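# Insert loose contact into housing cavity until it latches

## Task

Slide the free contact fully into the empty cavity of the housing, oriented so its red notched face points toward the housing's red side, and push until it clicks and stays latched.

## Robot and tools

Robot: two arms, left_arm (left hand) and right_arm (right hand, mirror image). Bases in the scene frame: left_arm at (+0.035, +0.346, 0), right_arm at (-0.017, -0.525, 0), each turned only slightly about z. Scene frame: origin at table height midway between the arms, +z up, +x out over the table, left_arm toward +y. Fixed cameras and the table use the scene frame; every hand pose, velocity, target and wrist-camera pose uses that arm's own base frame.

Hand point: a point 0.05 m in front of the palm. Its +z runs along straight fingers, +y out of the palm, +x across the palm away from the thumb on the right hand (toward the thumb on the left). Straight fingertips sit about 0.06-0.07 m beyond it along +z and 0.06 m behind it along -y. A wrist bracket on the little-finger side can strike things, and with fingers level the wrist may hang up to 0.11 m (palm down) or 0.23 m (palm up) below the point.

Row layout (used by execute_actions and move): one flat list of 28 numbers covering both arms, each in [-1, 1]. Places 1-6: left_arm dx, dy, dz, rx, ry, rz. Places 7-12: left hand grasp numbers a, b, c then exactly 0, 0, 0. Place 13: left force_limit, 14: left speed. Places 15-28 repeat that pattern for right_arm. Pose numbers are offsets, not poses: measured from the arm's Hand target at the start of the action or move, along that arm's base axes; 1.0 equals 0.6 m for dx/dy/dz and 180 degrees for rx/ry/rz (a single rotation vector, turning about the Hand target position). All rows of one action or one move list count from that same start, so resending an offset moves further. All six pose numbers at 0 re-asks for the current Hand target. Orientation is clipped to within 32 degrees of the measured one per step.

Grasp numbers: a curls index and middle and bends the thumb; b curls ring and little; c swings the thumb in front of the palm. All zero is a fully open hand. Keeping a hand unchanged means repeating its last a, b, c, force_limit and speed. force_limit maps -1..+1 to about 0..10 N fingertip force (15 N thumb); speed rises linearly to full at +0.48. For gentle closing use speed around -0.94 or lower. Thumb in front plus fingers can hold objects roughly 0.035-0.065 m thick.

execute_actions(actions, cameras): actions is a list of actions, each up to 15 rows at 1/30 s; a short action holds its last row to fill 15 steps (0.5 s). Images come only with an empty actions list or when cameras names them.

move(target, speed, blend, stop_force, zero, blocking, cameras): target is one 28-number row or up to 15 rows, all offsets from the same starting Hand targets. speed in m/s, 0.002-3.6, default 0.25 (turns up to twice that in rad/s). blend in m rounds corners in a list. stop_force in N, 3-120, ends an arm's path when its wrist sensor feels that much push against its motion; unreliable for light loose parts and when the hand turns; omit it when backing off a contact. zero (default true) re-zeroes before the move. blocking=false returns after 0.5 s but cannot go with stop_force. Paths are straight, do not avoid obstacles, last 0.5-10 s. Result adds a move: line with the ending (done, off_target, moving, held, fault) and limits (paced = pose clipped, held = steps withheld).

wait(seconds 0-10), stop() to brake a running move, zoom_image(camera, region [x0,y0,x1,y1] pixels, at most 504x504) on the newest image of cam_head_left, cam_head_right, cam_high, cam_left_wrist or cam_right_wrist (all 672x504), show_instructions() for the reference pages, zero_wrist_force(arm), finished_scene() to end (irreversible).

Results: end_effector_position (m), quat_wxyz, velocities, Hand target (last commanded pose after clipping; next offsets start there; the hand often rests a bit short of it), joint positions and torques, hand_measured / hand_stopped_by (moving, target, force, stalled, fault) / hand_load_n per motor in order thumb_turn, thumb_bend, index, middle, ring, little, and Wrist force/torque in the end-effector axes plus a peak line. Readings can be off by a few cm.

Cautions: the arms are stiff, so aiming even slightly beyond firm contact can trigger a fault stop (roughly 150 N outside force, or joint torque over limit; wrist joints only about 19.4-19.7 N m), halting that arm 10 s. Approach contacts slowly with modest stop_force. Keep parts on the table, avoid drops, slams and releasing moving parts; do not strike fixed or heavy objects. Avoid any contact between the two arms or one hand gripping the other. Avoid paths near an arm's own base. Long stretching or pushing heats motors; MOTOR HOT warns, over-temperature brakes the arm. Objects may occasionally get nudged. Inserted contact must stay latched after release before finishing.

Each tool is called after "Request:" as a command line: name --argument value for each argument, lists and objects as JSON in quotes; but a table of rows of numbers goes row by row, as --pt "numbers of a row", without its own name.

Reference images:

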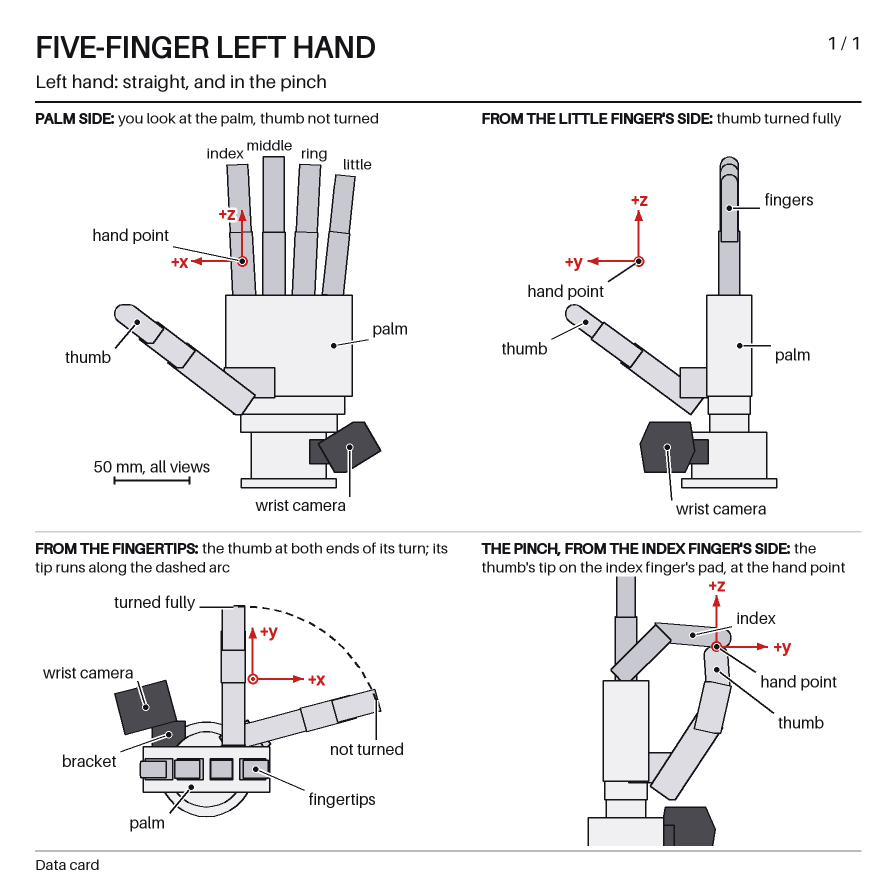

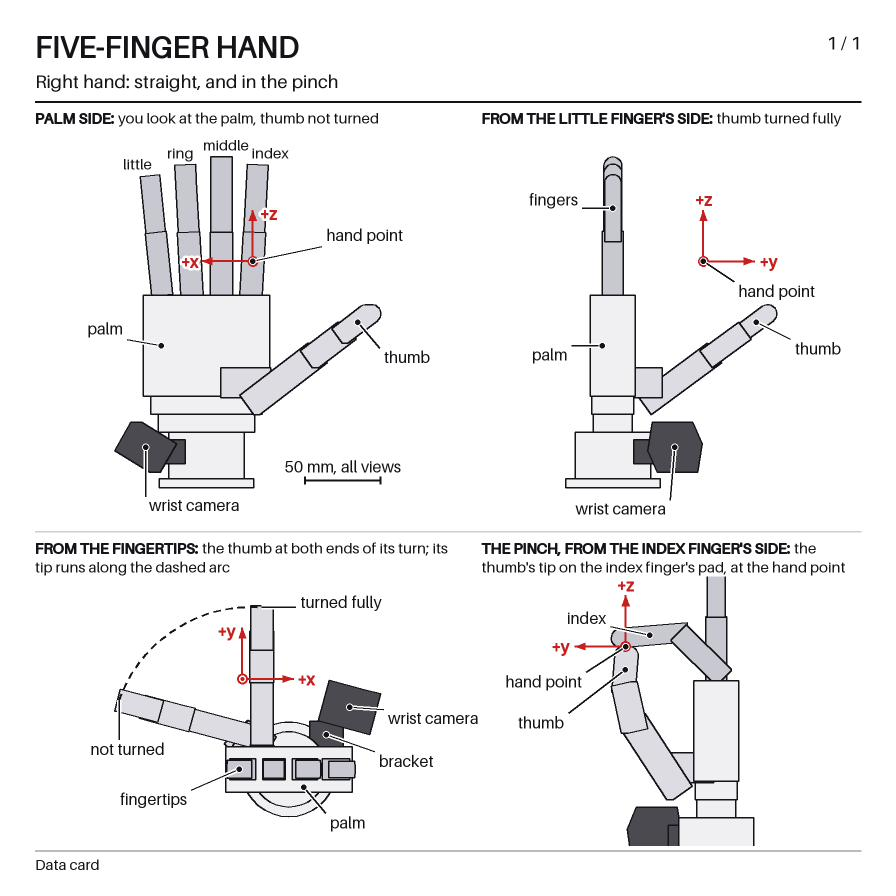

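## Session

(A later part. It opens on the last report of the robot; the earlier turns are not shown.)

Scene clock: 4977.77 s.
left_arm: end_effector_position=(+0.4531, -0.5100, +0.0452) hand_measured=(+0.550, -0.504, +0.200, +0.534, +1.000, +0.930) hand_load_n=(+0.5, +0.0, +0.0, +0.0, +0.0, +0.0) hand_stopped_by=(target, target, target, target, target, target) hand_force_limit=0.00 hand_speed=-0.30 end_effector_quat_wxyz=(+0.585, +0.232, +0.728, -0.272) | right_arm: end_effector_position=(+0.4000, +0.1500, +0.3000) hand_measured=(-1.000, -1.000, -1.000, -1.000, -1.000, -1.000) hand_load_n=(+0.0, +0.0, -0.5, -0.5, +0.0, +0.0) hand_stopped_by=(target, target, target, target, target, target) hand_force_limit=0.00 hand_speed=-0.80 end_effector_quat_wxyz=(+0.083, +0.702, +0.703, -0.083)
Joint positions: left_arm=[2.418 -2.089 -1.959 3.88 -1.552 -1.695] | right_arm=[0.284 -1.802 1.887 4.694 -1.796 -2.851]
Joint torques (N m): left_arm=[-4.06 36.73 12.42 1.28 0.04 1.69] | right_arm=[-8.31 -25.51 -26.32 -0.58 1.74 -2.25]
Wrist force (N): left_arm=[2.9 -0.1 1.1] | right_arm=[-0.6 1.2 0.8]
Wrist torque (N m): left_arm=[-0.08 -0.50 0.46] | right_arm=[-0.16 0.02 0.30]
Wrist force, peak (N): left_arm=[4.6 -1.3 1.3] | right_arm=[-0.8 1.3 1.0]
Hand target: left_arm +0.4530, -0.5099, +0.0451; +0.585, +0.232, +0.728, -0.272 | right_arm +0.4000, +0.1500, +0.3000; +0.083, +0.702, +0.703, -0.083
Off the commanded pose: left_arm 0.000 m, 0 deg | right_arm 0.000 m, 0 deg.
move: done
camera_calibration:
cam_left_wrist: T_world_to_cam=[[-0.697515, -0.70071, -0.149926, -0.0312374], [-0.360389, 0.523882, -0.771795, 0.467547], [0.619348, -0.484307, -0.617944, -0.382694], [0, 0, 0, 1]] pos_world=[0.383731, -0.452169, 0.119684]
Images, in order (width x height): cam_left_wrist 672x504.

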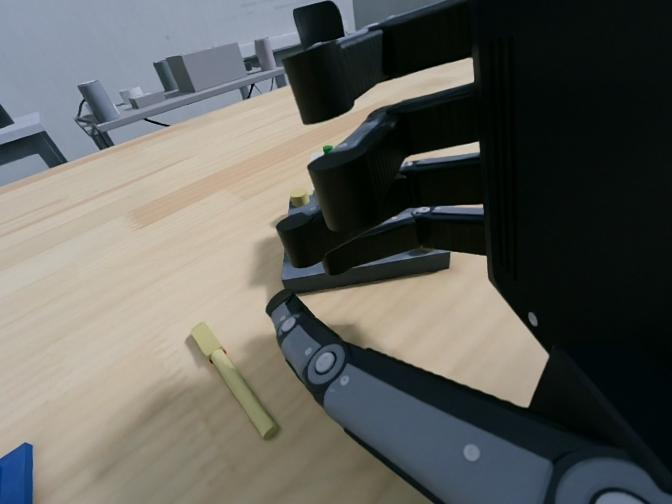

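Request:
move --target '[0.0717,0.0732,-0.0085,0,0,0,0.7,1,0.775,0,0,0,0,-0.3,0,0,0,0,0,0,0,0,0,0,0,0,0,-0.8]' --speed 0.15 --cameras '["cam_left_wrist"]'

Request:
zoom_image --camera "cam_left_wrist" --region '[240, 180, 500, 400]'

Scene clock: 5041.83 s.
left_arm: end_effector_position=(+0.4959, -0.4660, +0.0400) hand_measured=(+0.550, -0.504, +0.200, +0.534, +1.000, +0.930) hand_load_n=(+0.0, +0.5, +0.0, +0.0, +0.0, +0.0) hand_stopped_by=(target, target, target, target, target, target) hand_force_limit=0.00 hand_speed=-0.30 end_effector_quat_wxyz=(+0.585, +0.232, +0.728, -0.272) | right_arm: end_effector_position=(+0.4000, +0.1500, +0.3000) hand_measured=(-1.000, -1.000, -1.000, -1.000, -1.000, -1.000) hand_load_n=(+0.0, +0.0, +0.0, +0.0, +0.0, +0.0) hand_stopped_by=(target, target, target, target, target, target) hand_force_limit=0.00 hand_speed=-0.80 end_effector_quat_wxyz=(+0.083, +0.702, +0.703, -0.083)
Joint positions: left_arm=[2.56 -2.082 -1.993 3.905 -1.412 -1.671] | right_arm=[0.284 -1.802 1.887 4.694 -1.796 -2.851]
Joint torques (N m): left_arm=[5.25 35.64 28.31 -0.81 0.3 -1.53] | right_arm=[-8.03 -24.49 -26.39 -0.51 1.77 -2.45]
Wrist force (N): left_arm=[3.2 -0.4 0.9] | right_arm=[-0.7 1.4 0.6]
Wrist torque (N m): left_arm=[-0.10 -0.54 0.39] | right_arm=[-0.11 0.05 0.31]
Wrist force, peak (N): left_arm=[3.3 -1.5 1.2] | right_arm=[-0.9 1.5 0.7]
Hand target: left_arm +0.4960, -0.4660, +0.0400; +0.585, +0.232, +0.728, -0.272 | right_arm +0.4000, +0.1500, +0.3000; +0.083, +0.702, +0.703, -0.083
Off the commanded pose: left_arm 0.000 m, 0 deg | right_arm 0.000 m, 0 deg.
move: done
camera_calibration:
cam_left_wrist: T_world_to_cam=[[-0.697443, -0.700763, -0.150015, 0.0286104], [-0.360492, 0.52398, -0.77168, 0.45599], [0.61937, -0.484124, -0.618065, -0.391198], [0, 0, 0, 1]] pos_world=[0.426631, -0.408269, 0.114384]
Images, in order (width x height): cam_left_wrist 672x504.

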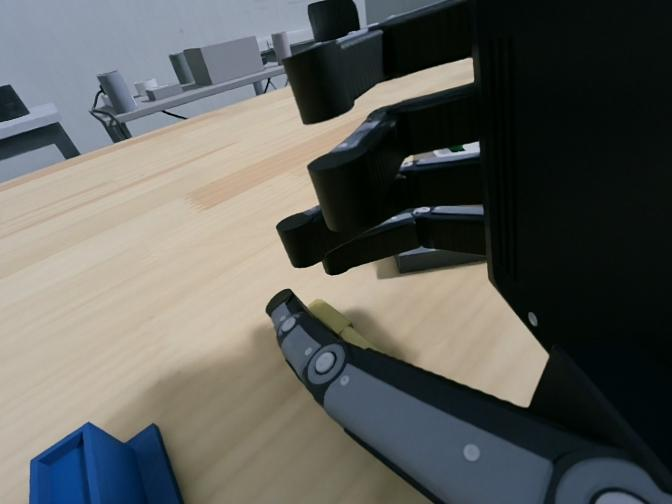

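Scaled by 1.938.

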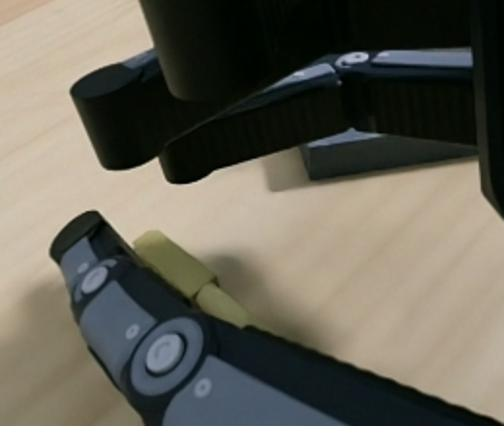

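Request:
move --target '[0.0023,-0.0045,-0.0433,0,0,0,0.7,1,0.775,0,0,0,0,-0.3,0,0,0,0,0,0,0,0,0,0,0,0,0,-0.8]' --speed 0.05 --stop_force 4 --cameras '["cam_left_wrist"]'

Request:
zoom_image --camera "cam_left_wrist" --region '[240, 180, 500, 400]'

Scene clock: 5083.07 s.
left_arm: end_effector_position=(+0.4971, -0.4682, +0.0184) hand_measured=(+0.550, -0.504, +0.200, +0.534, +1.000, +0.930) hand_load_n=(+0.0, +0.0, +0.0, +0.0, +0.0, +0.0) hand_stopped_by=(target, target, target, target, target, target) hand_force_limit=0.00 hand_speed=-0.30 end_effector_quat_wxyz=(+0.585, +0.232, +0.728, -0.272) | right_arm: end_effector_position=(+0.4000, +0.1500, +0.3000) hand_measured=(-1.000, -1.000, -1.000, -1.000, -1.000, -1.000) hand_load_n=(+0.0, +0.0, +0.0, +0.0, +0.0, +0.0) hand_stopped_by=(target, target, target, target, target, target) hand_force_limit=0.00 hand_speed=-0.80 end_effector_quat_wxyz=(+0.083, +0.702, +0.703, -0.083)
Joint positions: left_arm=[2.557 -2.132 -1.992 3.954 -1.415 -1.671] | right_arm=[0.284 -1.802 1.887 4.694 -1.796 -2.851]
Joint torques (N m): left_arm=[8.41 37.17 10.19 3.66 1.81 0.23] | right_arm=[-7.78 -25.07 -27.24 -0.7 1.78 -2.26]
Wrist force (N): left_arm=[3.2 -0.1 1.5] | right_arm=[-0.5 1.5 0.7]
Wrist torque (N m): left_arm=[-0.10 -0.54 0.40] | right_arm=[-0.10 0.03 0.31]
Wrist force, peak (N): left_arm=[-3.2 -3.9 -3.5] | right_arm=[-0.9 1.4 0.8]
Hand target: left_arm +0.4971, -0.4682, +0.0184; +0.585, +0.232, +0.728, -0.272 (not the last commanded pose) | right_arm +0.4000, +0.1500, +0.3000; +0.083, +0.702, +0.703, -0.083
Off the commanded pose: left_arm 0.004 m, 0 deg | right_arm 0.000 m, 0 deg.
move: contact (left_arm)
camera_calibration:
cam_left_wrist: T_world_to_cam=[[-0.697519, -0.700717, -0.149877, 0.0247041], [-0.360622, 0.524014, -0.771596, 0.440969], [0.619208, -0.484154, -0.618204, -0.406287], [0, 0, 0, 1]] pos_world=[0.427831, -0.410469, 0.092784]
Images, in order (width x height): cam_left_wrist 672x504.

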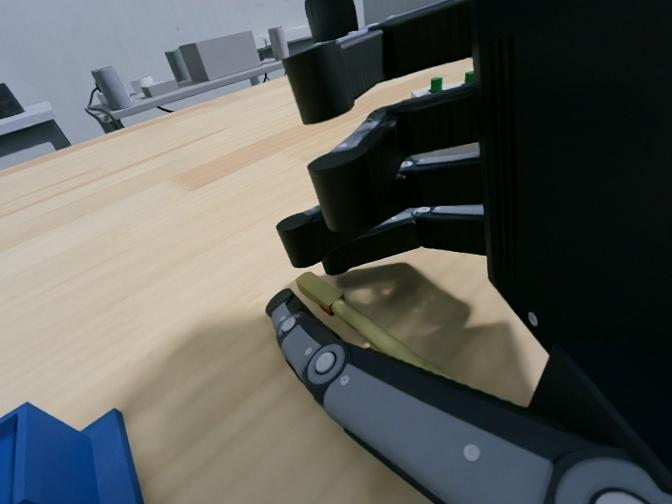

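Scaled by 1.938.

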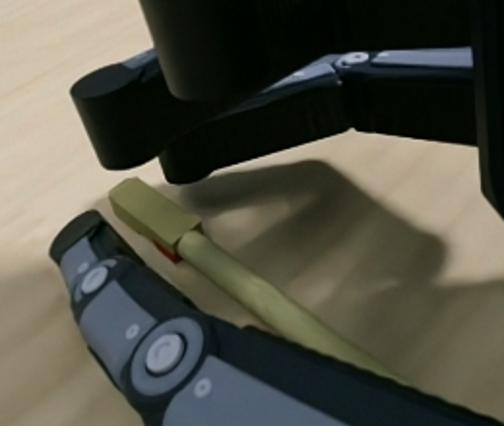

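Request:
move --target '[0.0005,-0.0008,-0.01,0,0,0,0.7,1,0.775,0,0,0,0,-0.3,0,0,0,0,0,0,0,0,0,0,0,0,0,-0.8]' --speed 0.012 --stop_force 3 --cameras '["cam_left_wrist"]'

Request:
zoom_image --camera "cam_left_wrist" --region '[240, 180, 500, 400]'

Scene clock: 5156.17 s.
left_arm: end_effector_position=(+0.4971, -0.4683, +0.0176) hand_measured=(+0.550, -0.504, +0.200, +0.534, +1.000, +0.930) hand_load_n=(-2.5, -0.5, +0.0, +0.0, +0.0, +0.0) hand_stopped_by=(target, target, target, target, target, target) hand_force_limit=0.00 hand_speed=-0.30 end_effector_quat_wxyz=(+0.585, +0.232, +0.728, -0.272) | right_arm: end_effector_position=(+0.4000, +0.1500, +0.3000) hand_measured=(-1.000, -1.000, -1.000, -1.000, -1.000, -1.000) hand_load_n=(+0.0, +0.0, +0.0, +0.0, +0.0, +0.0) hand_stopped_by=(target, target, target, target, target, target) hand_force_limit=0.00 hand_speed=-0.80 end_effector_quat_wxyz=(+0.083, +0.702, +0.703, -0.083)
Joint positions: left_arm=[2.557 -2.133 -1.992 3.955 -1.415 -1.671] | right_arm=[0.284 -1.802 1.887 4.694 -1.796 -2.851]
Joint torques (N m): left_arm=[3.21 50.46 13.95 -0.46 0.5 1.35] | right_arm=[-8.46 -25.03 -26.27 -0.56 1.76 -2.22]
Wrist force (N): left_arm=[0.5 -0.8 0.2] | right_arm=[-0.8 1.2 0.7]
Wrist torque (N m): left_arm=[-0.14 -0.43 0.43] | right_arm=[-0.16 0.06 0.29]
Wrist force, peak (N): left_arm=[3.5 0.0 1.4] | right_arm=[-0.8 1.5 0.9]
Hand target: left_arm +0.4971, -0.4683, +0.0176; +0.585, +0.232, +0.728, -0.272 (not the last commanded pose) | right_arm +0.4000, +0.1500, +0.3000; +0.083, +0.702, +0.703, -0.083
Off the commanded pose: left_arm 0.005 m, 0 deg | right_arm 0.000 m, 0 deg.
move: contact (left_arm)
camera_calibration:
cam_left_wrist: T_world_to_cam=[[-0.697554, -0.700673, -0.149922, 0.024621], [-0.360621, 0.524101, -0.771538, 0.440381], [0.61917, -0.484124, -0.618266, -0.406747], [0, 0, 0, 1]] pos_world=[0.427831, -0.410469, 0.091984]
Images, in order (width x height): cam_left_wrist 672x504.

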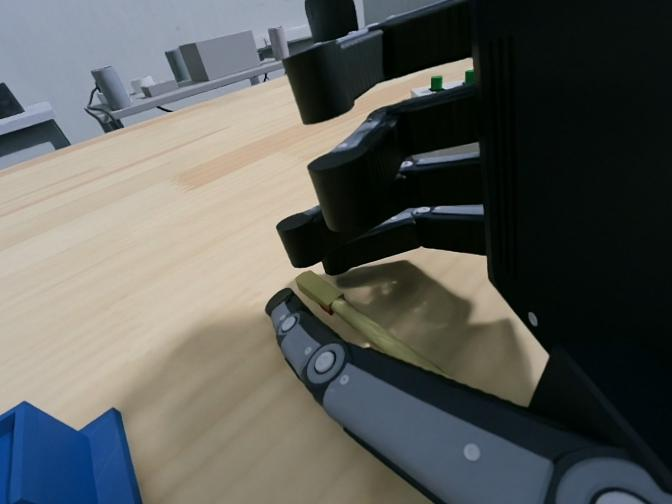

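Scaled by 1.938.

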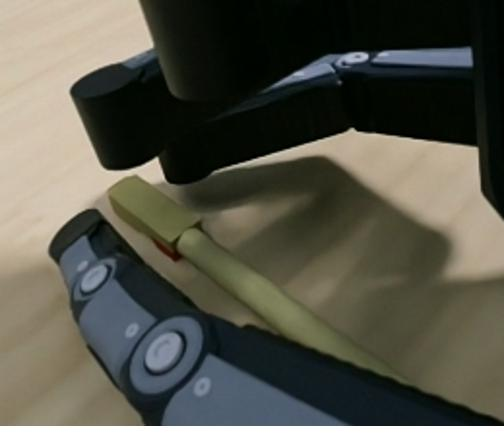

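Request:
move --target '[0.0005,-0.0008,0.0107,0,0,0,0.7,1,0.82,0,0,0,0,-0.3,0,0,0,0,0,0,0,0,0,0,0,0,0,-0.8]' --speed 0.05

Request:
move --target '[0,0,-0.0233,0,0,0,0.7,1,0.82,0,0,0,0,-0.3,0,0,0,0,0,0,0,0,0,0,0,0,0,-0.8]' --speed 0.012 --stop_force 3 --cameras '["cam_left_wrist"]'

Request:
zoom_image --camera "cam_left_wrist" --region '[240, 220, 400, 380]'

Scene clock: 5222.90 s.
left_arm: end_effector_position=(+0.4975, -0.4687, +0.0241) hand_measured=(+0.640, -0.488, +0.200, +0.526, +1.000, +0.930) hand_load_n=(+0.0, +0.0, +0.0, +0.0, +0.0, +0.0) hand_stopped_by=(target, target, target, target, target, target) hand_force_limit=0.00 hand_speed=-0.30 end_effector_quat_wxyz=(+0.585, +0.232, +0.728, -0.272) | right_arm: end_effector_position=(+0.4000, +0.1500, +0.3000) hand_measured=(-1.000, -1.000, -1.000, -1.000, -1.000, -1.000) hand_load_n=(+0.0, +0.0, +0.0, +0.0, +0.0, +0.0) hand_stopped_by=(target, target, target, target, target, target) hand_force_limit=0.00 hand_speed=-0.80 end_effector_quat_wxyz=(+0.083, +0.702, +0.703, -0.083)
Joint positions: left_arm=[2.556 -2.12 -1.989 3.939 -1.415 -1.671] | right_arm=[0.284 -1.802 1.887 4.694 -1.796 -2.851]
Joint torques (N m): left_arm=[-7.21 36.98 22.44 3 -1.59 -1.79] | right_arm=[-7.84 -25.03 -26.89 -0.67 1.79 -2.24]
Wrist force (N): left_arm=[2.9 -0.5 1.4] | right_arm=[-0.7 1.2 0.8]
Wrist torque (N m): left_arm=[-0.15 -0.49 0.40] | right_arm=[-0.15 0.05 0.30]
Wrist force, peak (N): left_arm=[3.2 -0.2 1.4] | right_arm=[-0.8 1.5 1.0]
Hand target: left_arm +0.4974, -0.4687, +0.0240; +0.585, +0.232, +0.728, -0.272 | right_arm +0.4000, +0.1500, +0.3000; +0.083, +0.702, +0.703, -0.083
Off the commanded pose: left_arm 0.000 m, 0 deg | right_arm 0.000 m, 0 deg.
move: done

Scene clock: 5224.57 s.
left_arm: end_effector_position=(+0.4974, -0.4687, +0.0134) hand_measured=(+0.640, -0.488, +0.200, +0.526, +1.000, +0.930) hand_load_n=(-3.5, -0.5, +0.0, +0.0, +0.0, +0.0) hand_stopped_by=(target, target, target, target, target, target) hand_force_limit=0.00 hand_speed=-0.30 end_effector_quat_wxyz=(+0.585, +0.232, +0.728, -0.272) | right_arm: end_effector_position=(+0.4000, +0.1500, +0.3000) hand_measured=(-1.000, -1.000, -1.000, -1.000, -1.000, -1.000) hand_load_n=(+0.0, +0.0, +0.0, +0.0, +0.0, +0.0) hand_stopped_by=(target, target, target, target, target, target) hand_force_limit=0.00 hand_speed=-0.80 end_effector_quat_wxyz=(+0.083, +0.702, +0.703, -0.083)
Joint positions: left_arm=[2.556 -2.143 -1.991 3.964 -1.415 -1.671] | right_arm=[0.284 -1.802 1.887 4.694 -1.796 -2.851]
Joint torques (N m): left_arm=[-4.24 50.54 25.33 -0.83 -0.91 -1.76] | right_arm=[-7.42 -24.95 -27.06 -0.62 1.83 -2.19]
Wrist force (N): left_arm=[0.7 -1.0 0.1] | right_arm=[-0.8 1.2 0.9]
Wrist torque (N m): left_arm=[-0.16 -0.47 0.46] | right_arm=[-0.16 0.06 0.29]
Wrist force, peak (N): left_arm=[3.5 0.0 1.1] | right_arm=[-0.7 1.4 0.9]
Hand target: left_arm +0.4974, -0.4687, +0.0134; +0.585, +0.232, +0.728, -0.272 (not the last commanded pose) | right_arm +0.4000, +0.1500, +0.3000; +0.083, +0.702, +0.703, -0.083
Off the commanded pose: left_arm 0.003 m, 0 deg | right_arm 0.000 m, 0 deg.
move: contact (left_arm)
camera_calibration:
cam_left_wrist: T_world_to_cam=[[-0.697554, -0.700673, -0.149922, 0.0238653], [-0.360621, 0.524101, -0.771538, 0.437588], [0.61917, -0.484124, -0.618266, -0.40971], [0, 0, 0, 1]] pos_world=[0.428131, -0.410969, 0.087884]
Images, in order (width x height): cam_left_wrist 672x504.

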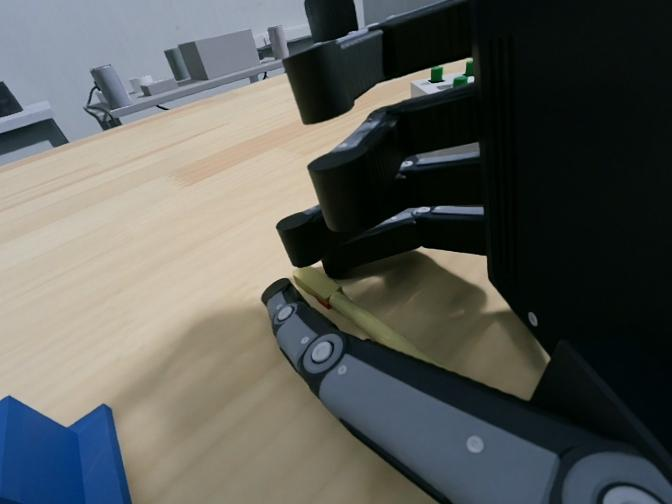

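Scaled by 3.150.

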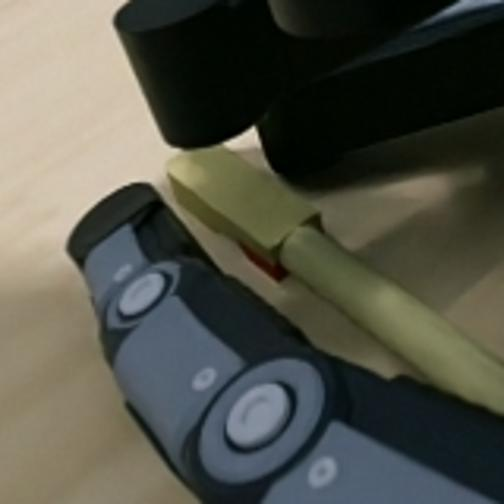

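Request:
move --target '[0,0,0.0107,0,0,0,0.7,1,0.95,0,0,0,0,-0.3,0,0,0,0,0,0,0,0,0,0,0,0,0,-0.8]' --speed 0.05

Request:
move --target '[0,0,-0.0283,0,0,0,0.7,1,0.95,0,0,0,0,-0.3,0,0,0,0,0,0,0,0,0,0,0,0,0,-0.8]' --speed 0.012 --stop_force 3 --cameras '["cam_left_wrist"]'

Request:
zoom_image --camera "cam_left_wrist" --region '[240, 220, 400, 380]'

Scene clock: 5330.20 s.
left_arm: end_effector_position=(+0.4974, -0.4687, +0.0200) hand_measured=(+0.900, -0.444, +0.200, +0.508, +1.000, +0.930) hand_load_n=(+3.5, +2.5, +0.0, +0.5, +0.0, +0.0) hand_stopped_by=(target, target, target, target, target, target) hand_force_limit=0.00 hand_speed=-0.30 end_effector_quat_wxyz=(+0.585, +0.232, +0.728, -0.272) | right_arm: end_effector_position=(+0.4000, +0.1500, +0.3000) hand_measured=(-1.000, -1.000, -1.000, -1.000, -1.000, -1.000) hand_load_n=(+0.0, +0.0, +0.0, +0.0, +0.0, +0.0) hand_stopped_by=(target, target, target, target, target, target) hand_force_limit=0.00 hand_speed=-0.80 end_effector_quat_wxyz=(+0.083, +0.702, +0.703, -0.083)
Joint positions: left_arm=[2.556 -2.129 -1.99 3.949 -1.415 -1.671] | right_arm=[0.284 -1.802 1.887 4.694 -1.796 -2.851]
Joint torques (N m): left_arm=[5.16 36.56 24.71 2.81 -0.57 -1.61] | right_arm=[-7.8 -24.19 -26.9 -0.63 1.76 -2.29]
Wrist force (N): left_arm=[2.9 -0.1 1.2] | right_arm=[-0.6 1.3 0.6]
Wrist torque (N m): left_arm=[-0.09 -0.51 0.39] | right_arm=[-0.13 0.04 0.30]
Wrist force, peak (N): left_arm=[3.3 -0.4 1.4] | right_arm=[-1.0 1.4 0.8]
Hand target: left_arm +0.4974, -0.4687, +0.0199; +0.585, +0.232, +0.728, -0.272 | right_arm +0.4000, +0.1500, +0.3000; +0.083, +0.702, +0.703, -0.083
Off the commanded pose: left_arm 0.000 m, 0 deg | right_arm 0.000 m, 0 deg.
move: done

Scene clock: 5331.63 s.
left_arm: end_effector_position=(+0.4974, -0.4687, +0.0120) hand_measured=(+0.900, -0.444, +0.200, +0.508, +1.000, +0.930) hand_load_n=(+3.5, +2.5, -1.0, +0.0, +0.0, +0.0) hand_stopped_by=(target, target, target, target, target, target) hand_force_limit=0.00 hand_speed=-0.30 end_effector_quat_wxyz=(+0.585, +0.232, +0.728, -0.272) | right_arm: end_effector_position=(+0.4000, +0.1500, +0.3000) hand_measured=(-1.000, -1.000, -1.000, -1.000, -1.000, -1.000) hand_load_n=(+0.0, -0.5, +0.0, +0.0, +0.0, +0.0) hand_stopped_by=(target, target, target, target, target, target) hand_force_limit=0.00 hand_speed=-0.80 end_effector_quat_wxyz=(+0.083, +0.702, +0.703, -0.083)
Joint positions: left_arm=[2.556 -2.146 -1.992 3.967 -1.415 -1.671] | right_arm=[0.284 -1.802 1.887 4.694 -1.796 -2.851]
Joint torques (N m): left_arm=[4.59 49.72 24.95 0.32 -0.47 -1.37] | right_arm=[-7.89 -24.4 -27.06 -0.62 1.75 -2.17]
Wrist force (N): left_arm=[0.0 -0.1 0.7] | right_arm=[-0.7 1.3 0.9]
Wrist torque (N m): left_arm=[-0.09 -0.57 0.41] | right_arm=[-0.15 0.05 0.30]
Wrist force, peak (N): left_arm=[-3.2 -2.3 -1.2] | right_arm=[-0.8 1.5 1.1]
Hand target: left_arm +0.4975, -0.4687, +0.0120; +0.585, +0.232, +0.728, -0.272 (not the last commanded pose) | right_arm +0.4000, +0.1500, +0.3000; +0.083, +0.702, +0.703, -0.083
Off the commanded pose: left_arm 0.009 m, 0 deg | right_arm 0.000 m, 0 deg.
move: contact (left_arm)
camera_calibration:
cam_left_wrist: T_world_to_cam=[[-0.697554, -0.700673, -0.149922, 0.0236554], [-0.360621, 0.524101, -0.771538, 0.436508], [0.61917, -0.484124, -0.618266, -0.410576], [0, 0, 0, 1]] pos_world=[0.428131, -0.410969, 0.086484]
Images, in order (width x height): cam_left_wrist 672x504.

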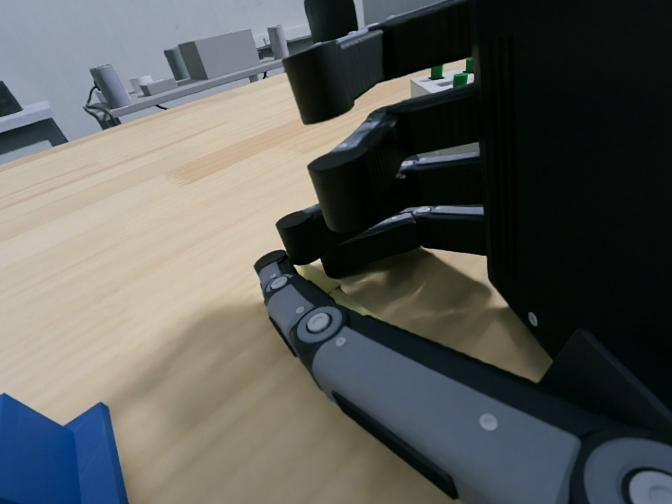

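Scaled by 3.150.

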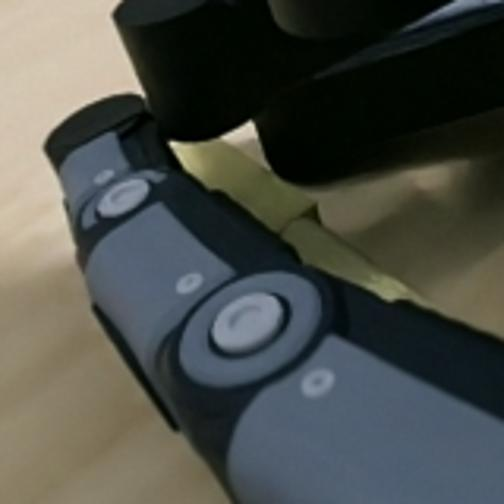

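Request:
move --pt "0 0 0.008 0 0 0 0.7 1 0.835 0 0 0 -0.4 -0.3 0 0 0 0 0 0 0 0 0 0 0 0 0 -0.8" --pt "-0.0005 -0.005 0.008 0 0 0 0.7 1 0.835 0 0 0 -0.4 -0.3 0 0 0 0 0 0 0 0 0 0 0 0 0 -0.8" --speed 0.05

Request:
move --target '[0,0,-0.0092,0,0,0,0.7,1,0.835,0,0,0,-0.4,-0.3,0,0,0,0,0,0,0,0,0,0,0,0,0,-0.8]' --speed 0.012 --stop_force 3 --cameras '["cam_left_wrist"]'

Request:
zoom_image --camera "cam_left_wrist" --region '[240, 220, 400, 380]'

Scene clock: 5549.77 s.
left_arm: end_effector_position=(+0.4972, -0.4718, +0.0168) hand_measured=(+0.670, -0.482, +0.200, +0.524, +1.000, +0.930) hand_load_n=(+0.0, +0.0, +0.0, +0.0, +0.0, +0.0) hand_stopped_by=(target, target, target, target, target, target) hand_force_limit=-0.40 hand_speed=-0.30 end_effector_quat_wxyz=(+0.585, +0.231, +0.728, -0.272) end_effector_velocity=(-0.001, +0.002, -0.002) end_effector_angular_velocity=(+0.003, +0.002, -0.002) | right_arm: end_effector_position=(+0.4000, +0.1500, +0.3000) hand_measured=(-1.000, -1.000, -1.000, -1.000, -1.000, -1.000) hand_load_n=(+0.0, +0.0, +0.0, +0.0, +0.0, +0.0) hand_stopped_by=(target, target, target, target, target, target) hand_force_limit=0.00 hand_speed=-0.80 end_effector_quat_wxyz=(+0.083, +0.702, +0.703, -0.083)
Joint positions: left_arm=[2.55 -2.139 -1.984 3.953 -1.421 -1.673] | right_arm=[0.284 -1.802 1.887 4.694 -1.796 -2.851]
Joint velocities: left_arm=[0.003 0 -0.004 0 0.005 0.003] | right_arm=[within noise]
Joint torques (N m): left_arm=[8.33 52.88 10 2.94 1.85 -0.18] | right_arm=[-8.25 -24.62 -27.2 -0.57 1.74 -2.2]
Wrist force (N): left_arm=[3.2 -0.1 1.1] | right_arm=[-0.5 1.2 0.6]
Wrist torque (N m): left_arm=[-0.08 -0.55 0.48] | right_arm=[-0.14 0.03 0.31]
Wrist force, peak (N): left_arm=[3.7 -0.3 1.1] | right_arm=[-0.9 1.4 0.9]
Hand target: left_arm +0.4972, -0.4717, +0.0168; +0.585, +0.232, +0.728, -0.272 | right_arm +0.4000, +0.1500, +0.3000; +0.083, +0.702, +0.703, -0.083
Off the commanded pose: left_arm 0.000 m, 0 deg | right_arm 0.000 m, 0 deg.
move: done

Scene clock: 5550.97 s.
left_arm: end_effector_position=(+0.4971, -0.4717, +0.0122) hand_measured=(+0.670, -0.482, +0.200, +0.524, +1.000, +0.930) hand_load_n=(-2.0, -0.5, -0.5, +0.0, +0.0, +0.0) hand_stopped_by=(target, target, target, target, target, target) hand_force_limit=-0.40 hand_speed=-0.30 end_effector_quat_wxyz=(+0.585, +0.232, +0.728, -0.272) | right_arm: end_effector_position=(+0.4000, +0.1500, +0.3000) hand_measured=(-1.000, -1.000, -1.000, -1.000, -1.000, -1.000) hand_load_n=(+0.0, +0.0, +0.0, +0.0, +0.0, +0.0) hand_stopped_by=(target, target, target, target, target, target) hand_force_limit=0.00 hand_speed=-0.80 end_effector_quat_wxyz=(+0.083, +0.702, +0.703, -0.083)
Joint positions: left_arm=[2.55 -2.149 -1.985 3.964 -1.421 -1.672] | right_arm=[0.284 -1.802 1.887 4.694 -1.796 -2.851]
Joint torques (N m): left_arm=[8.14 50.42 22.83 -0.3 1.86 0.37] | right_arm=[-7.81 -24.65 -26.85 -0.63 1.9 -2.22]
Wrist force (N): left_arm=[0.6 -0.5 0.2] | right_arm=[-0.7 1.3 0.5]
Wrist torque (N m): left_arm=[-0.09 -0.54 0.52] | right_arm=[-0.12 0.05 0.30]
Wrist force, peak (N): left_arm=[-3.7 -3.4 -2.5] | right_arm=[-0.8 1.3 1.0]
Hand target: left_arm +0.4972, -0.4718, +0.0123; +0.585, +0.232, +0.728, -0.272 (not the last commanded pose) | right_arm +0.4000, +0.1500, +0.3000; +0.083, +0.702, +0.703, -0.083
Off the commanded pose: left_arm 0.001 m, 0 deg | right_arm 0.000 m, 0 deg.
move: contact (left_arm)
camera_calibration:
cam_left_wrist: T_world_to_cam=[[-0.69751, -0.700707, -0.149965, 0.0213454], [-0.360599, 0.524083, -0.77156, 0.438111], [0.619231, -0.484094, -0.618227, -0.411736], [0, 0, 0, 1]] pos_world=[0.427831, -0.413969, 0.0866841]
Images, in order (width x height): cam_left_wrist 672x504.

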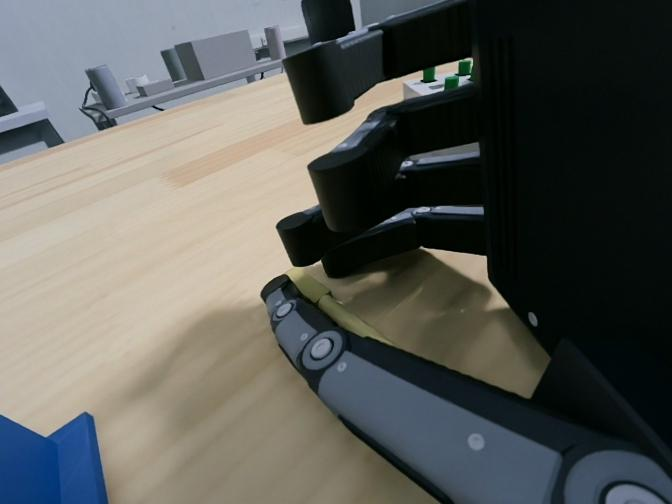

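Scaled by 3.150.

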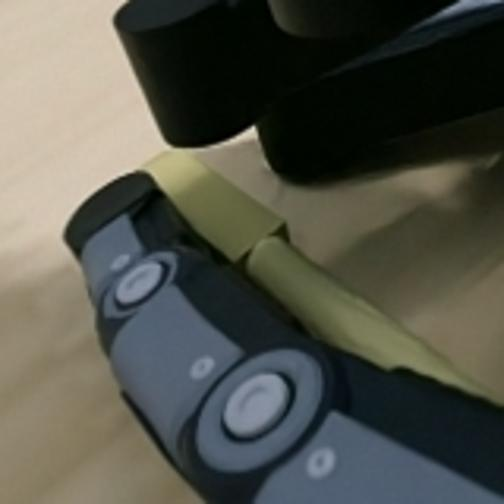

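Request:
move --target '[0,0,0.0012,0,0,0,0.75,1,0.835,0,0,0,-0.4,-0.94,0,0,0,0,0,0,0,0,0,0,0,0,0,-0.8]' --speed 0.02 --cameras '["cam_left_wrist"]'

Request:
zoom_image --camera "cam_left_wrist" --region '[240, 220, 400, 380]'

Scene clock: 5560.20 s.
left_arm: end_effector_position=(+0.4972, -0.4718, +0.0130) hand_measured=(+0.670, -0.446, +0.300, +0.624, +1.000, +0.924) hand_load_n=(+0.5, +0.0, +0.0, +0.0, +0.0, +0.0) hand_stopped_by=(target, target, target, target, target, target) hand_force_limit=-0.40 hand_speed=-0.94 end_effector_quat_wxyz=(+0.585, +0.232, +0.728, -0.272) | right_arm: end_effector_position=(+0.4000, +0.1500, +0.3000) hand_measured=(-1.000, -1.000, -1.000, -1.000, -1.000, -1.000) hand_load_n=(+0.0, +0.0, +0.0, +0.0, +0.0, +0.0) hand_stopped_by=(target, target, target, target, target, target) hand_force_limit=0.00 hand_speed=-0.80 end_effector_quat_wxyz=(+0.083, +0.702, +0.703, -0.083)
Joint positions: left_arm=[2.55 -2.147 -1.985 3.962 -1.421 -1.672] | right_arm=[0.284 -1.802 1.887 4.694 -1.796 -2.851]
Joint torques (N m): left_arm=[5.42 49.07 26.83 0.04 1.66 -1.24] | right_arm=[-7.87 -24.8 -26.76 -0.67 1.73 -2.01]
Wrist force (N): left_arm=[3.3 -0.2 1.1] | right_arm=[-0.8 1.2 0.7]
Wrist torque (N m): left_arm=[-0.10 -0.57 0.49] | right_arm=[-0.15 0.05 0.30]
Wrist force, peak (N): left_arm=[3.3 -0.2 1.3] | right_arm=[-0.9 1.5 1.0]
Hand target: left_arm +0.4972, -0.4718, +0.0130; +0.585, +0.232, +0.728, -0.272 | right_arm +0.4000, +0.1500, +0.3000; +0.083, +0.702, +0.703, -0.083
Off the commanded pose: left_arm 0.000 m, 0 deg | right_arm 0.000 m, 0 deg.
move: done
camera_calibration:
cam_left_wrist: T_world_to_cam=[[-0.697496, -0.700722, -0.149962, 0.0215072], [-0.360562, 0.524035, -0.77161, 0.438656], [0.61927, -0.484124, -0.618166, -0.411399], [0, 0, 0, 1]] pos_world=[0.427931, -0.413969, 0.0873841]
Images, in order (width x height): cam_left_wrist 672x504.

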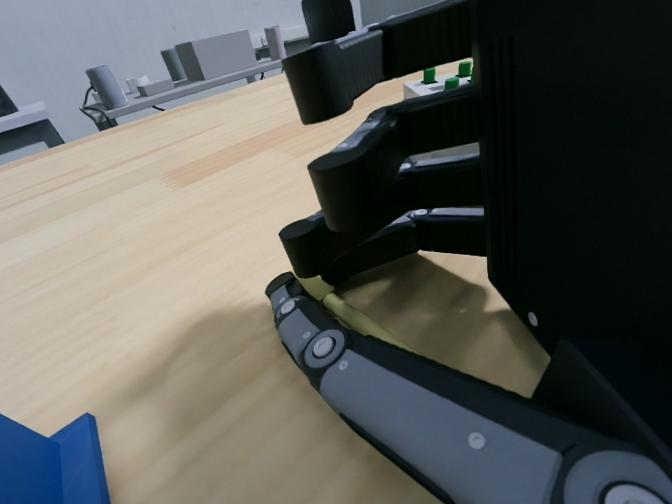

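Scaled by 3.150.

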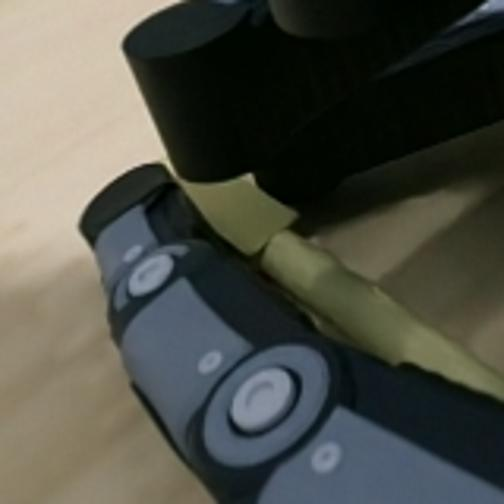

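Request:
move --target '[0,0,-0.0012,0,0,0,0.8,1,0.835,0,0,0,-0.4,-0.95,0,0,0,0,0,0,0,0,0,0,0,0,0,-0.8]' --speed 0.02 --cameras '["cam_left_wrist"]'

Request:
zoom_image --camera "cam_left_wrist" --region '[240, 220, 400, 380]'

Scene clock: 5573.50 s.
left_arm: end_effector_position=(+0.4972, -0.4718, +0.0123) hand_measured=(+0.670, -0.434, +0.318, +0.724, +1.000, +0.920) hand_load_n=(-2.5, +4.5, +2.5, +0.0, +0.0, +0.0) hand_stopped_by=(target, force, force, target, target, target) hand_force_limit=-0.40 hand_speed=-0.95 end_effector_quat_wxyz=(+0.585, +0.232, +0.728, -0.272) | right_arm: end_effector_position=(+0.4000, +0.1500, +0.3000) hand_measured=(-1.000, -1.000, -1.000, -1.000, -1.000, -1.000) hand_load_n=(+0.0, +0.0, +0.0, +0.0, +0.0, +0.0) hand_stopped_by=(target, target, target, target, target, target) hand_force_limit=0.00 hand_speed=-0.80 end_effector_quat_wxyz=(+0.083, +0.702, +0.703, -0.083)
Joint positions: left_arm=[2.55 -2.149 -1.985 3.964 -1.421 -1.672] | right_arm=[0.284 -1.802 1.887 4.694 -1.796 -2.851]
Joint torques (N m): left_arm=[2.7 38.41 8.67 1.23 1.51 1.64] | right_arm=[-6.87 -24.49 -27.66 -0.6 1.76 -2.14]
Wrist force (N): left_arm=[-0.3 -1.2 -0.3] | right_arm=[-0.9 1.2 0.8]
Wrist torque (N m): left_arm=[-0.12 -0.49 0.51] | right_arm=[-0.15 0.08 0.28]
Wrist force, peak (N): left_arm=[3.4 0.2 1.3] | right_arm=[-0.9 1.3 1.1]
Hand target: left_arm +0.4972, -0.4718, +0.0123; +0.585, +0.232, +0.728, -0.272 | right_arm +0.4000, +0.1500, +0.3000; +0.083, +0.702, +0.703, -0.083
Off the commanded pose: left_arm 0.000 m, 0 deg | right_arm 0.000 m, 0 deg.
move: done
camera_calibration:
cam_left_wrist: T_world_to_cam=[[-0.69753, -0.700695, -0.149929, 0.021425], [-0.360481, 0.523972, -0.77169, 0.438063], [0.619278, -0.484231, -0.618074, -0.411888], [0, 0, 0, 1]] pos_world=[0.427931, -0.413969, 0.0866841]
Images, in order (width x height): cam_left_wrist 672x504.

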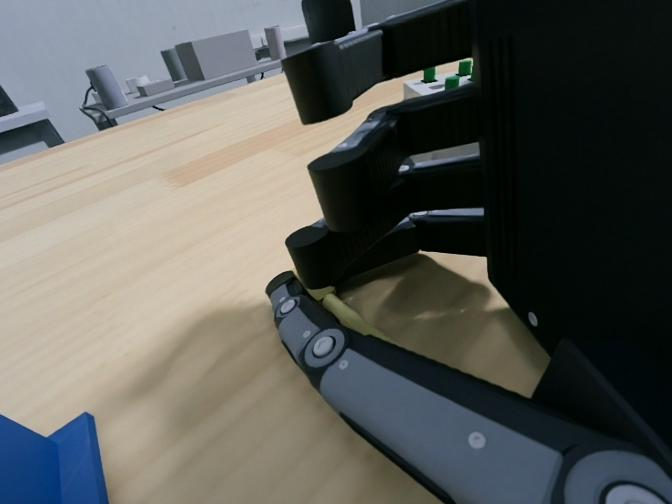

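Scaled by 3.150.

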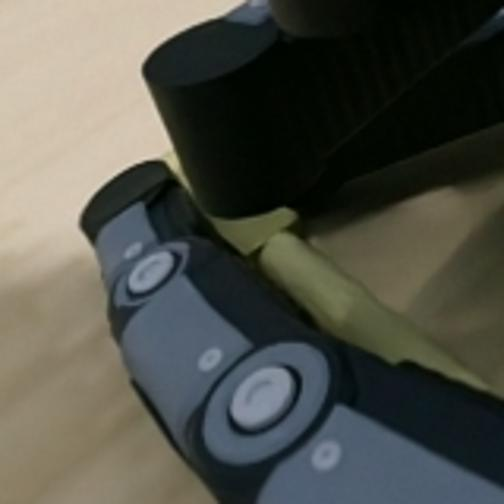

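Request:
move --target '[0,0,0.05,0,0,0,0.8,1,0.835,0,0,0,-0.4,-0.95,0,0,0,0,0,0,0,0,0,0,0,0,0,-0.8]' --speed 0.04 --cameras '["cam_left_wrist"]'

Request:
zoom_image --camera "cam_left_wrist" --region '[240, 220, 400, 380]'

Scene clock: 5584.00 s.
left_arm: end_effector_position=(+0.4972, -0.4718, +0.0423) hand_measured=(+0.670, -0.434, +0.318, +0.724, +1.000, +0.920) hand_load_n=(+0.0, +4.5, +3.5, +0.0, +0.0, +0.0) hand_stopped_by=(target, force, force, target, target, target) hand_force_limit=-0.40 hand_speed=-0.95 end_effector_quat_wxyz=(+0.585, +0.232, +0.728, -0.272) end_effector_velocity=(+0.000, +0.000, -0.001) end_effector_angular_velocity=(-0.002, -0.001, +0.000) | right_arm: end_effector_position=(+0.4000, +0.1500, +0.3000) hand_measured=(-1.000, -1.000, -1.000, -1.000, -1.000, -1.000) hand_load_n=(+0.0, -0.5, +0.0, +0.0, +0.0, +0.0) hand_stopped_by=(target, target, target, target, target, target) hand_force_limit=0.00 hand_speed=-0.80 end_effector_quat_wxyz=(+0.083, +0.702, +0.703, -0.083)
Joint positions: left_arm=[2.55 -2.086 -1.977 3.892 -1.421 -1.672] | right_arm=[0.284 -1.802 1.887 4.694 -1.796 -2.851]
Joint velocities: left_arm=[0 -0.002 0 0.005 0 -0.001] | right_arm=[within noise]
Joint torques (N m): left_arm=[-0.15 36.26 17.5 3.63 1.14 1.32] | right_arm=[-7.01 -24.53 -27.29 -0.61 1.7 -2.17]
Wrist force (N): left_arm=[3.3 0.1 1.3] | right_arm=[-0.7 1.0 0.8]
Wrist torque (N m): left_arm=[-0.06 -0.53 0.46] | right_arm=[-0.18 0.05 0.29]
Wrist force, peak (N): left_arm=[3.9 0.0 1.2] | right_arm=[-0.9 1.4 0.9]
Hand target: left_arm +0.4972, -0.4718, +0.0423; +0.585, +0.232, +0.728, -0.272 | right_arm +0.4000, +0.1500, +0.3000; +0.083, +0.702, +0.703, -0.083
Off the commanded pose: left_arm 0.000 m, 0 deg | right_arm 0.000 m, 0 deg.
move: done
camera_calibration:
cam_left_wrist: T_world_to_cam=[[-0.69753, -0.700695, -0.149929, 0.0258678], [-0.360481, 0.523972, -0.77169, 0.461343], [0.619278, -0.484231, -0.618074, -0.393332], [0, 0, 0, 1]] pos_world=[0.427931, -0.414069, 0.116784]
Images, in order (width x height): cam_left_wrist 672x504.

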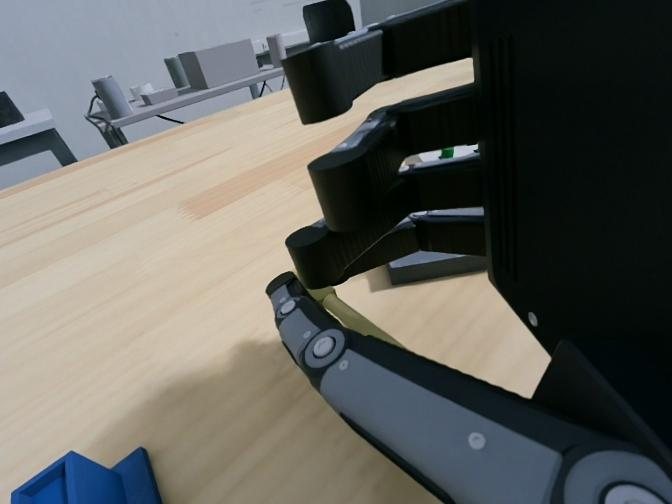

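Scaled by 3.150.

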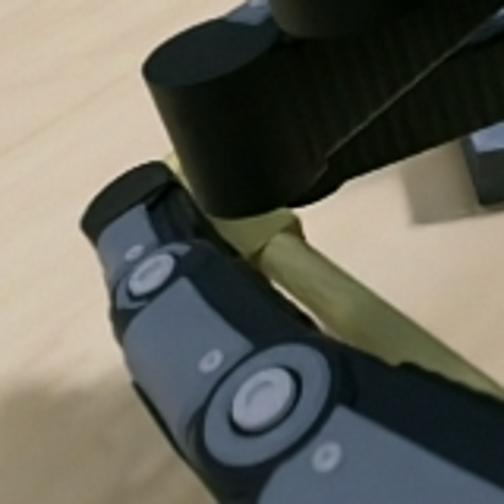

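Request:
move --pt "0 0 0.15 0 0 0 0.8 1 0.835 0 0 0 -0.4 -0.95 0 0 0 0 0 0 0 0 0 0 0 0 0 -0.8" --pt "0.0487 -0.1475 0.1962 -0.2027 0.4741 0.2353 0.8 1 0.835 0 0 0 -0.4 -0.95 0 0 0 0 0 0 0 0 0 0 0 0 0 -0.8" --speed 0.2 --blend '[0.03,0]' --cameras '["cam_left_wrist","cam_high"]'

Request:
zoom_image --camera "cam_left_wrist" --region '[200, 180, 440, 400]'

Scene clock: 5654.57 s.
left_arm: end_effector_position=(+0.5265, -0.5602, +0.1599) hand_measured=(+0.670, -0.434, +0.318, +0.724, +1.000, +0.920) hand_load_n=(+0.0, +4.5, +3.5, +0.0, +0.0, +0.0) hand_stopped_by=(target, force, force, target, target, target) hand_force_limit=-0.40 hand_speed=-0.95 end_effector_quat_wxyz=(+0.047, -0.429, +0.838, -0.335) | right_arm: end_effector_position=(+0.4000, +0.1500, +0.3000) hand_measured=(-1.000, -1.000, -1.000, -1.000, -1.000, -1.000) hand_load_n=(-0.5, +0.0, +0.0, +0.0, +0.0, +0.0) hand_stopped_by=(target, target, target, target, target, target) hand_force_limit=0.00 hand_speed=-0.80 end_effector_quat_wxyz=(+0.083, +0.702, +0.703, -0.083)
Joint positions: left_arm=[2.63 -2.464 -0.644 2.178 -1.292 -3.122] | right_arm=[0.284 -1.802 1.887 4.694 -1.796 -2.851]
Joint torques (N m): left_arm=[-7.23 69.81 24.92 -0.25 -0.95 -0.84] | right_arm=[-7.93 -24.53 -28.26 -0.69 1.89 -2.21]
Wrist force (N): left_arm=[0.8 0.8 1.0] | right_arm=[-0.8 1.3 0.6]
Wrist torque (N m): left_arm=[0.04 -0.10 0.17] | right_arm=[-0.12 0.06 0.30]
Wrist force, peak (N): left_arm=[5.0 0.2 1.5] | right_arm=[-0.8 1.5 1.0]
Hand target: left_arm +0.5264, -0.5603, +0.1600; +0.047, -0.429, +0.838, -0.335 | right_arm +0.4000, +0.1500, +0.3000; +0.083, +0.702, +0.703, -0.083
Off the commanded pose: left_arm 0.000 m, 0 deg | right_arm 0.000 m, 0 deg.
move: done
camera_calibration:
cam_left_wrist: T_world_to_cam=[[0.479394, -0.59309, 0.646858, -0.684794], [-0.875785, -0.27593, 0.39606, 0.245356], [-0.0564115, -0.756378, -0.651698, -0.17287], [0, 0, 0, 1]] pos_world=[0.533414, -0.469198, 0.233129]
Images, in order (width x height): cam_high 672x504, cam_left_wrist 672x504.

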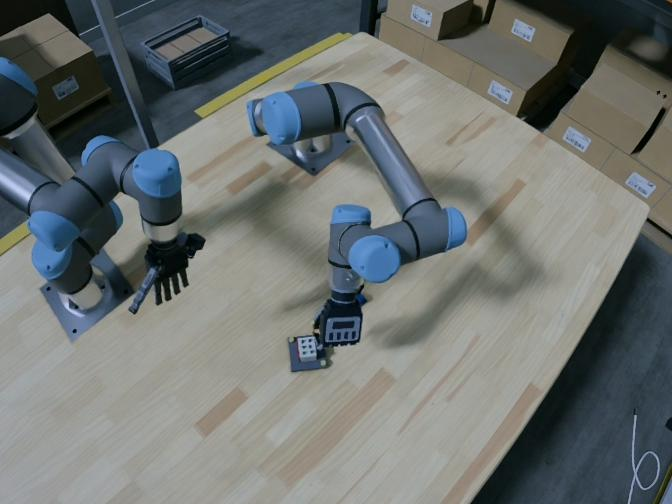

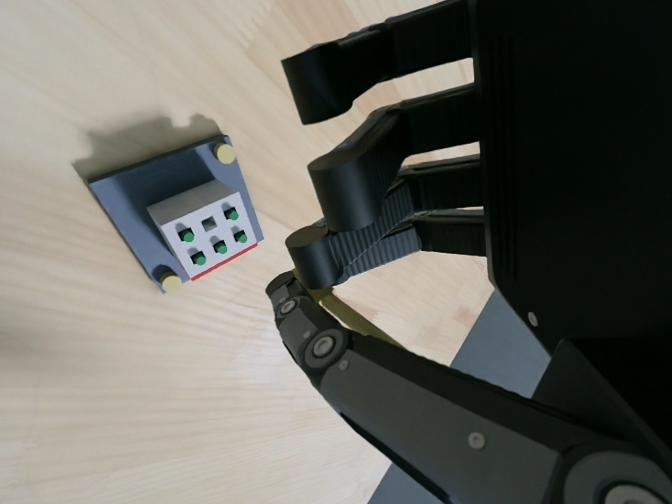

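Scaled by 2.100.

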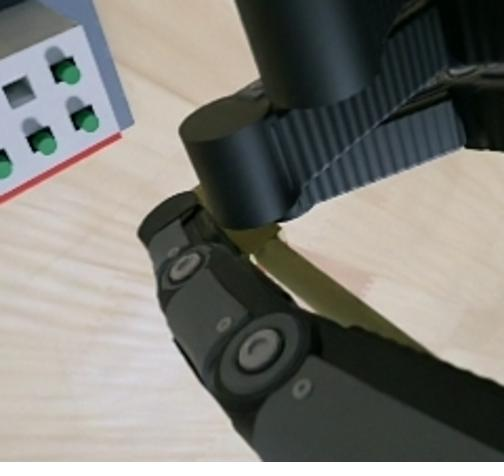

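Request:
zoom_image --camera "cam_left_wrist" --region '[260, 240, 360, 320]'

Request:
wait --seconds 0 --cameras '["cam_head_left","cam_head_right","cam_right_wrist"]'

Scaled by 5.040.

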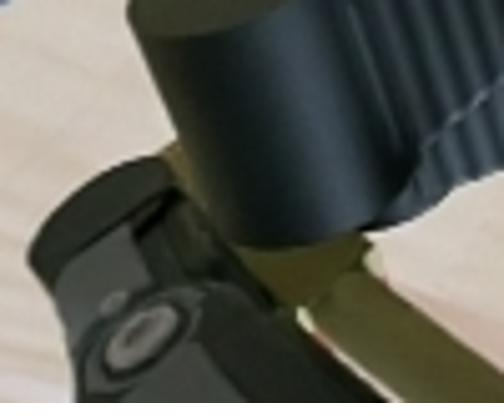

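Scene clock: 5698.83 s.
left_arm: end_effector_position=(+0.5264, -0.5603, +0.1600) hand_measured=(+0.670, -0.434, +0.318, +0.724, +1.000, +0.920) hand_load_n=(+0.0, +4.5, +3.5, +0.0, +0.0, +0.0) hand_stopped_by=(target, force, force, target, target, target) hand_force_limit=-0.40 hand_speed=-0.95 end_effector_quat_wxyz=(+0.047, -0.429, +0.838, -0.335) | right_arm: end_effector_position=(+0.4000, +0.1500, +0.3000) hand_measured=(-1.000, -1.000, -1.000, -1.000, -1.000, -1.000) hand_load_n=(+0.0, +0.0, +0.0, +0.0, +0.0, +0.0) hand_stopped_by=(target, target, target, target, target, target) hand_force_limit=0.00 hand_speed=-0.80 end_effector_quat_wxyz=(+0.083, +0.702, +0.703, -0.083)
Joint positions: left_arm=[2.63 -2.464 -0.644 2.177 -1.292 -3.122] | right_arm=[0.284 -1.802 1.887 4.694 -1.796 -2.851]
Joint torques (N m): left_arm=[-7.3 73.95 36.61 -4.1 2.31 -1.51] | right_arm=[-7.82 -24.29 -27.39 -0.63 1.78 -2.23]
Wrist force (N): left_arm=[0.5 0.5 1.1] | right_arm=[-0.8 1.1 0.9]
Wrist torque (N m): left_arm=[-0.01 -0.05 0.15] | right_arm=[-0.17 0.06 0.29]
Wrist force, peak (N): left_arm=[1.1 0.7 1.4] | right_arm=[-0.9 1.3 0.9]
Hand target: left_arm +0.5264, -0.5603, +0.1600; +0.047, -0.429, +0.838, -0.335 | right_arm +0.4000, +0.1500, +0.3000; +0.083, +0.702, +0.703, -0.083
Off the commanded pose: left_arm 0.000 m, 0 deg | right_arm 0.000 m, 0 deg.
camera_calibration:
cam_right_wrist: T_world_to_cam=[[0.969526, 0.242349, -0.0358741, -0.412897], [0.194801, -0.673797, 0.712777, -0.190175], [0.148569, -0.698043, -0.700473, 0.370673], [0, 0, 0, 1]] pos_world=[0.38229, 0.230671, 0.380386]
Images, in order (width x height): cam_head_left 672x504, cam_head_right 672x504, cam_right_wrist 672x504.

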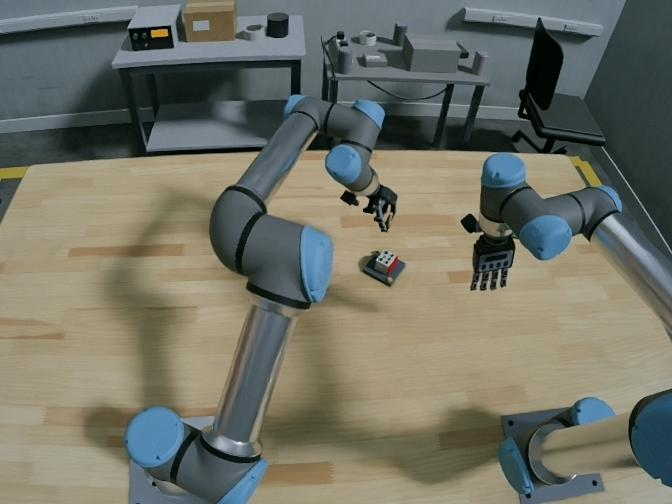

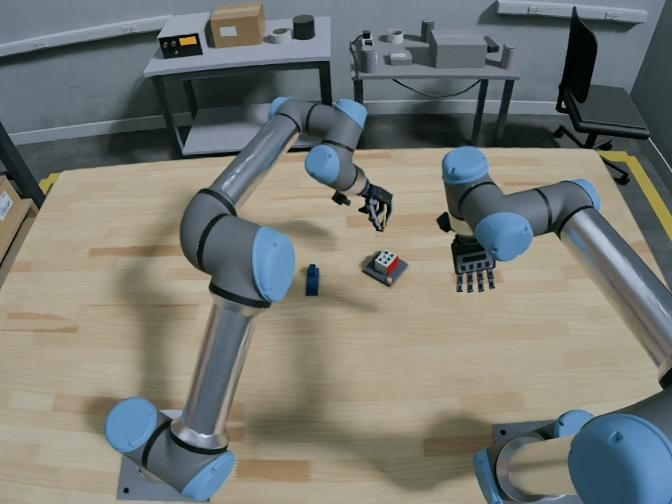

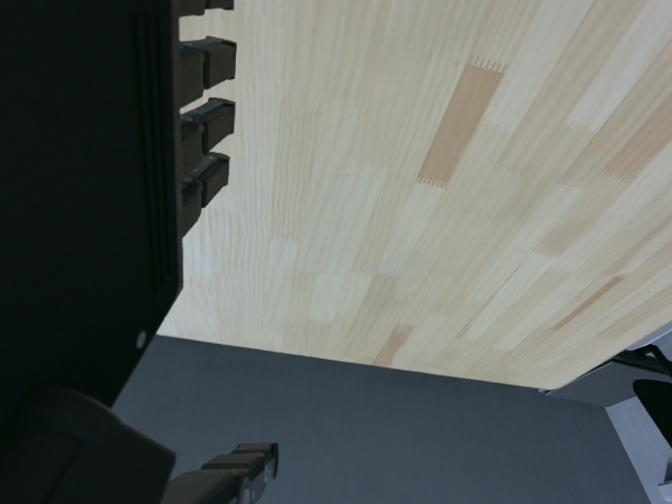

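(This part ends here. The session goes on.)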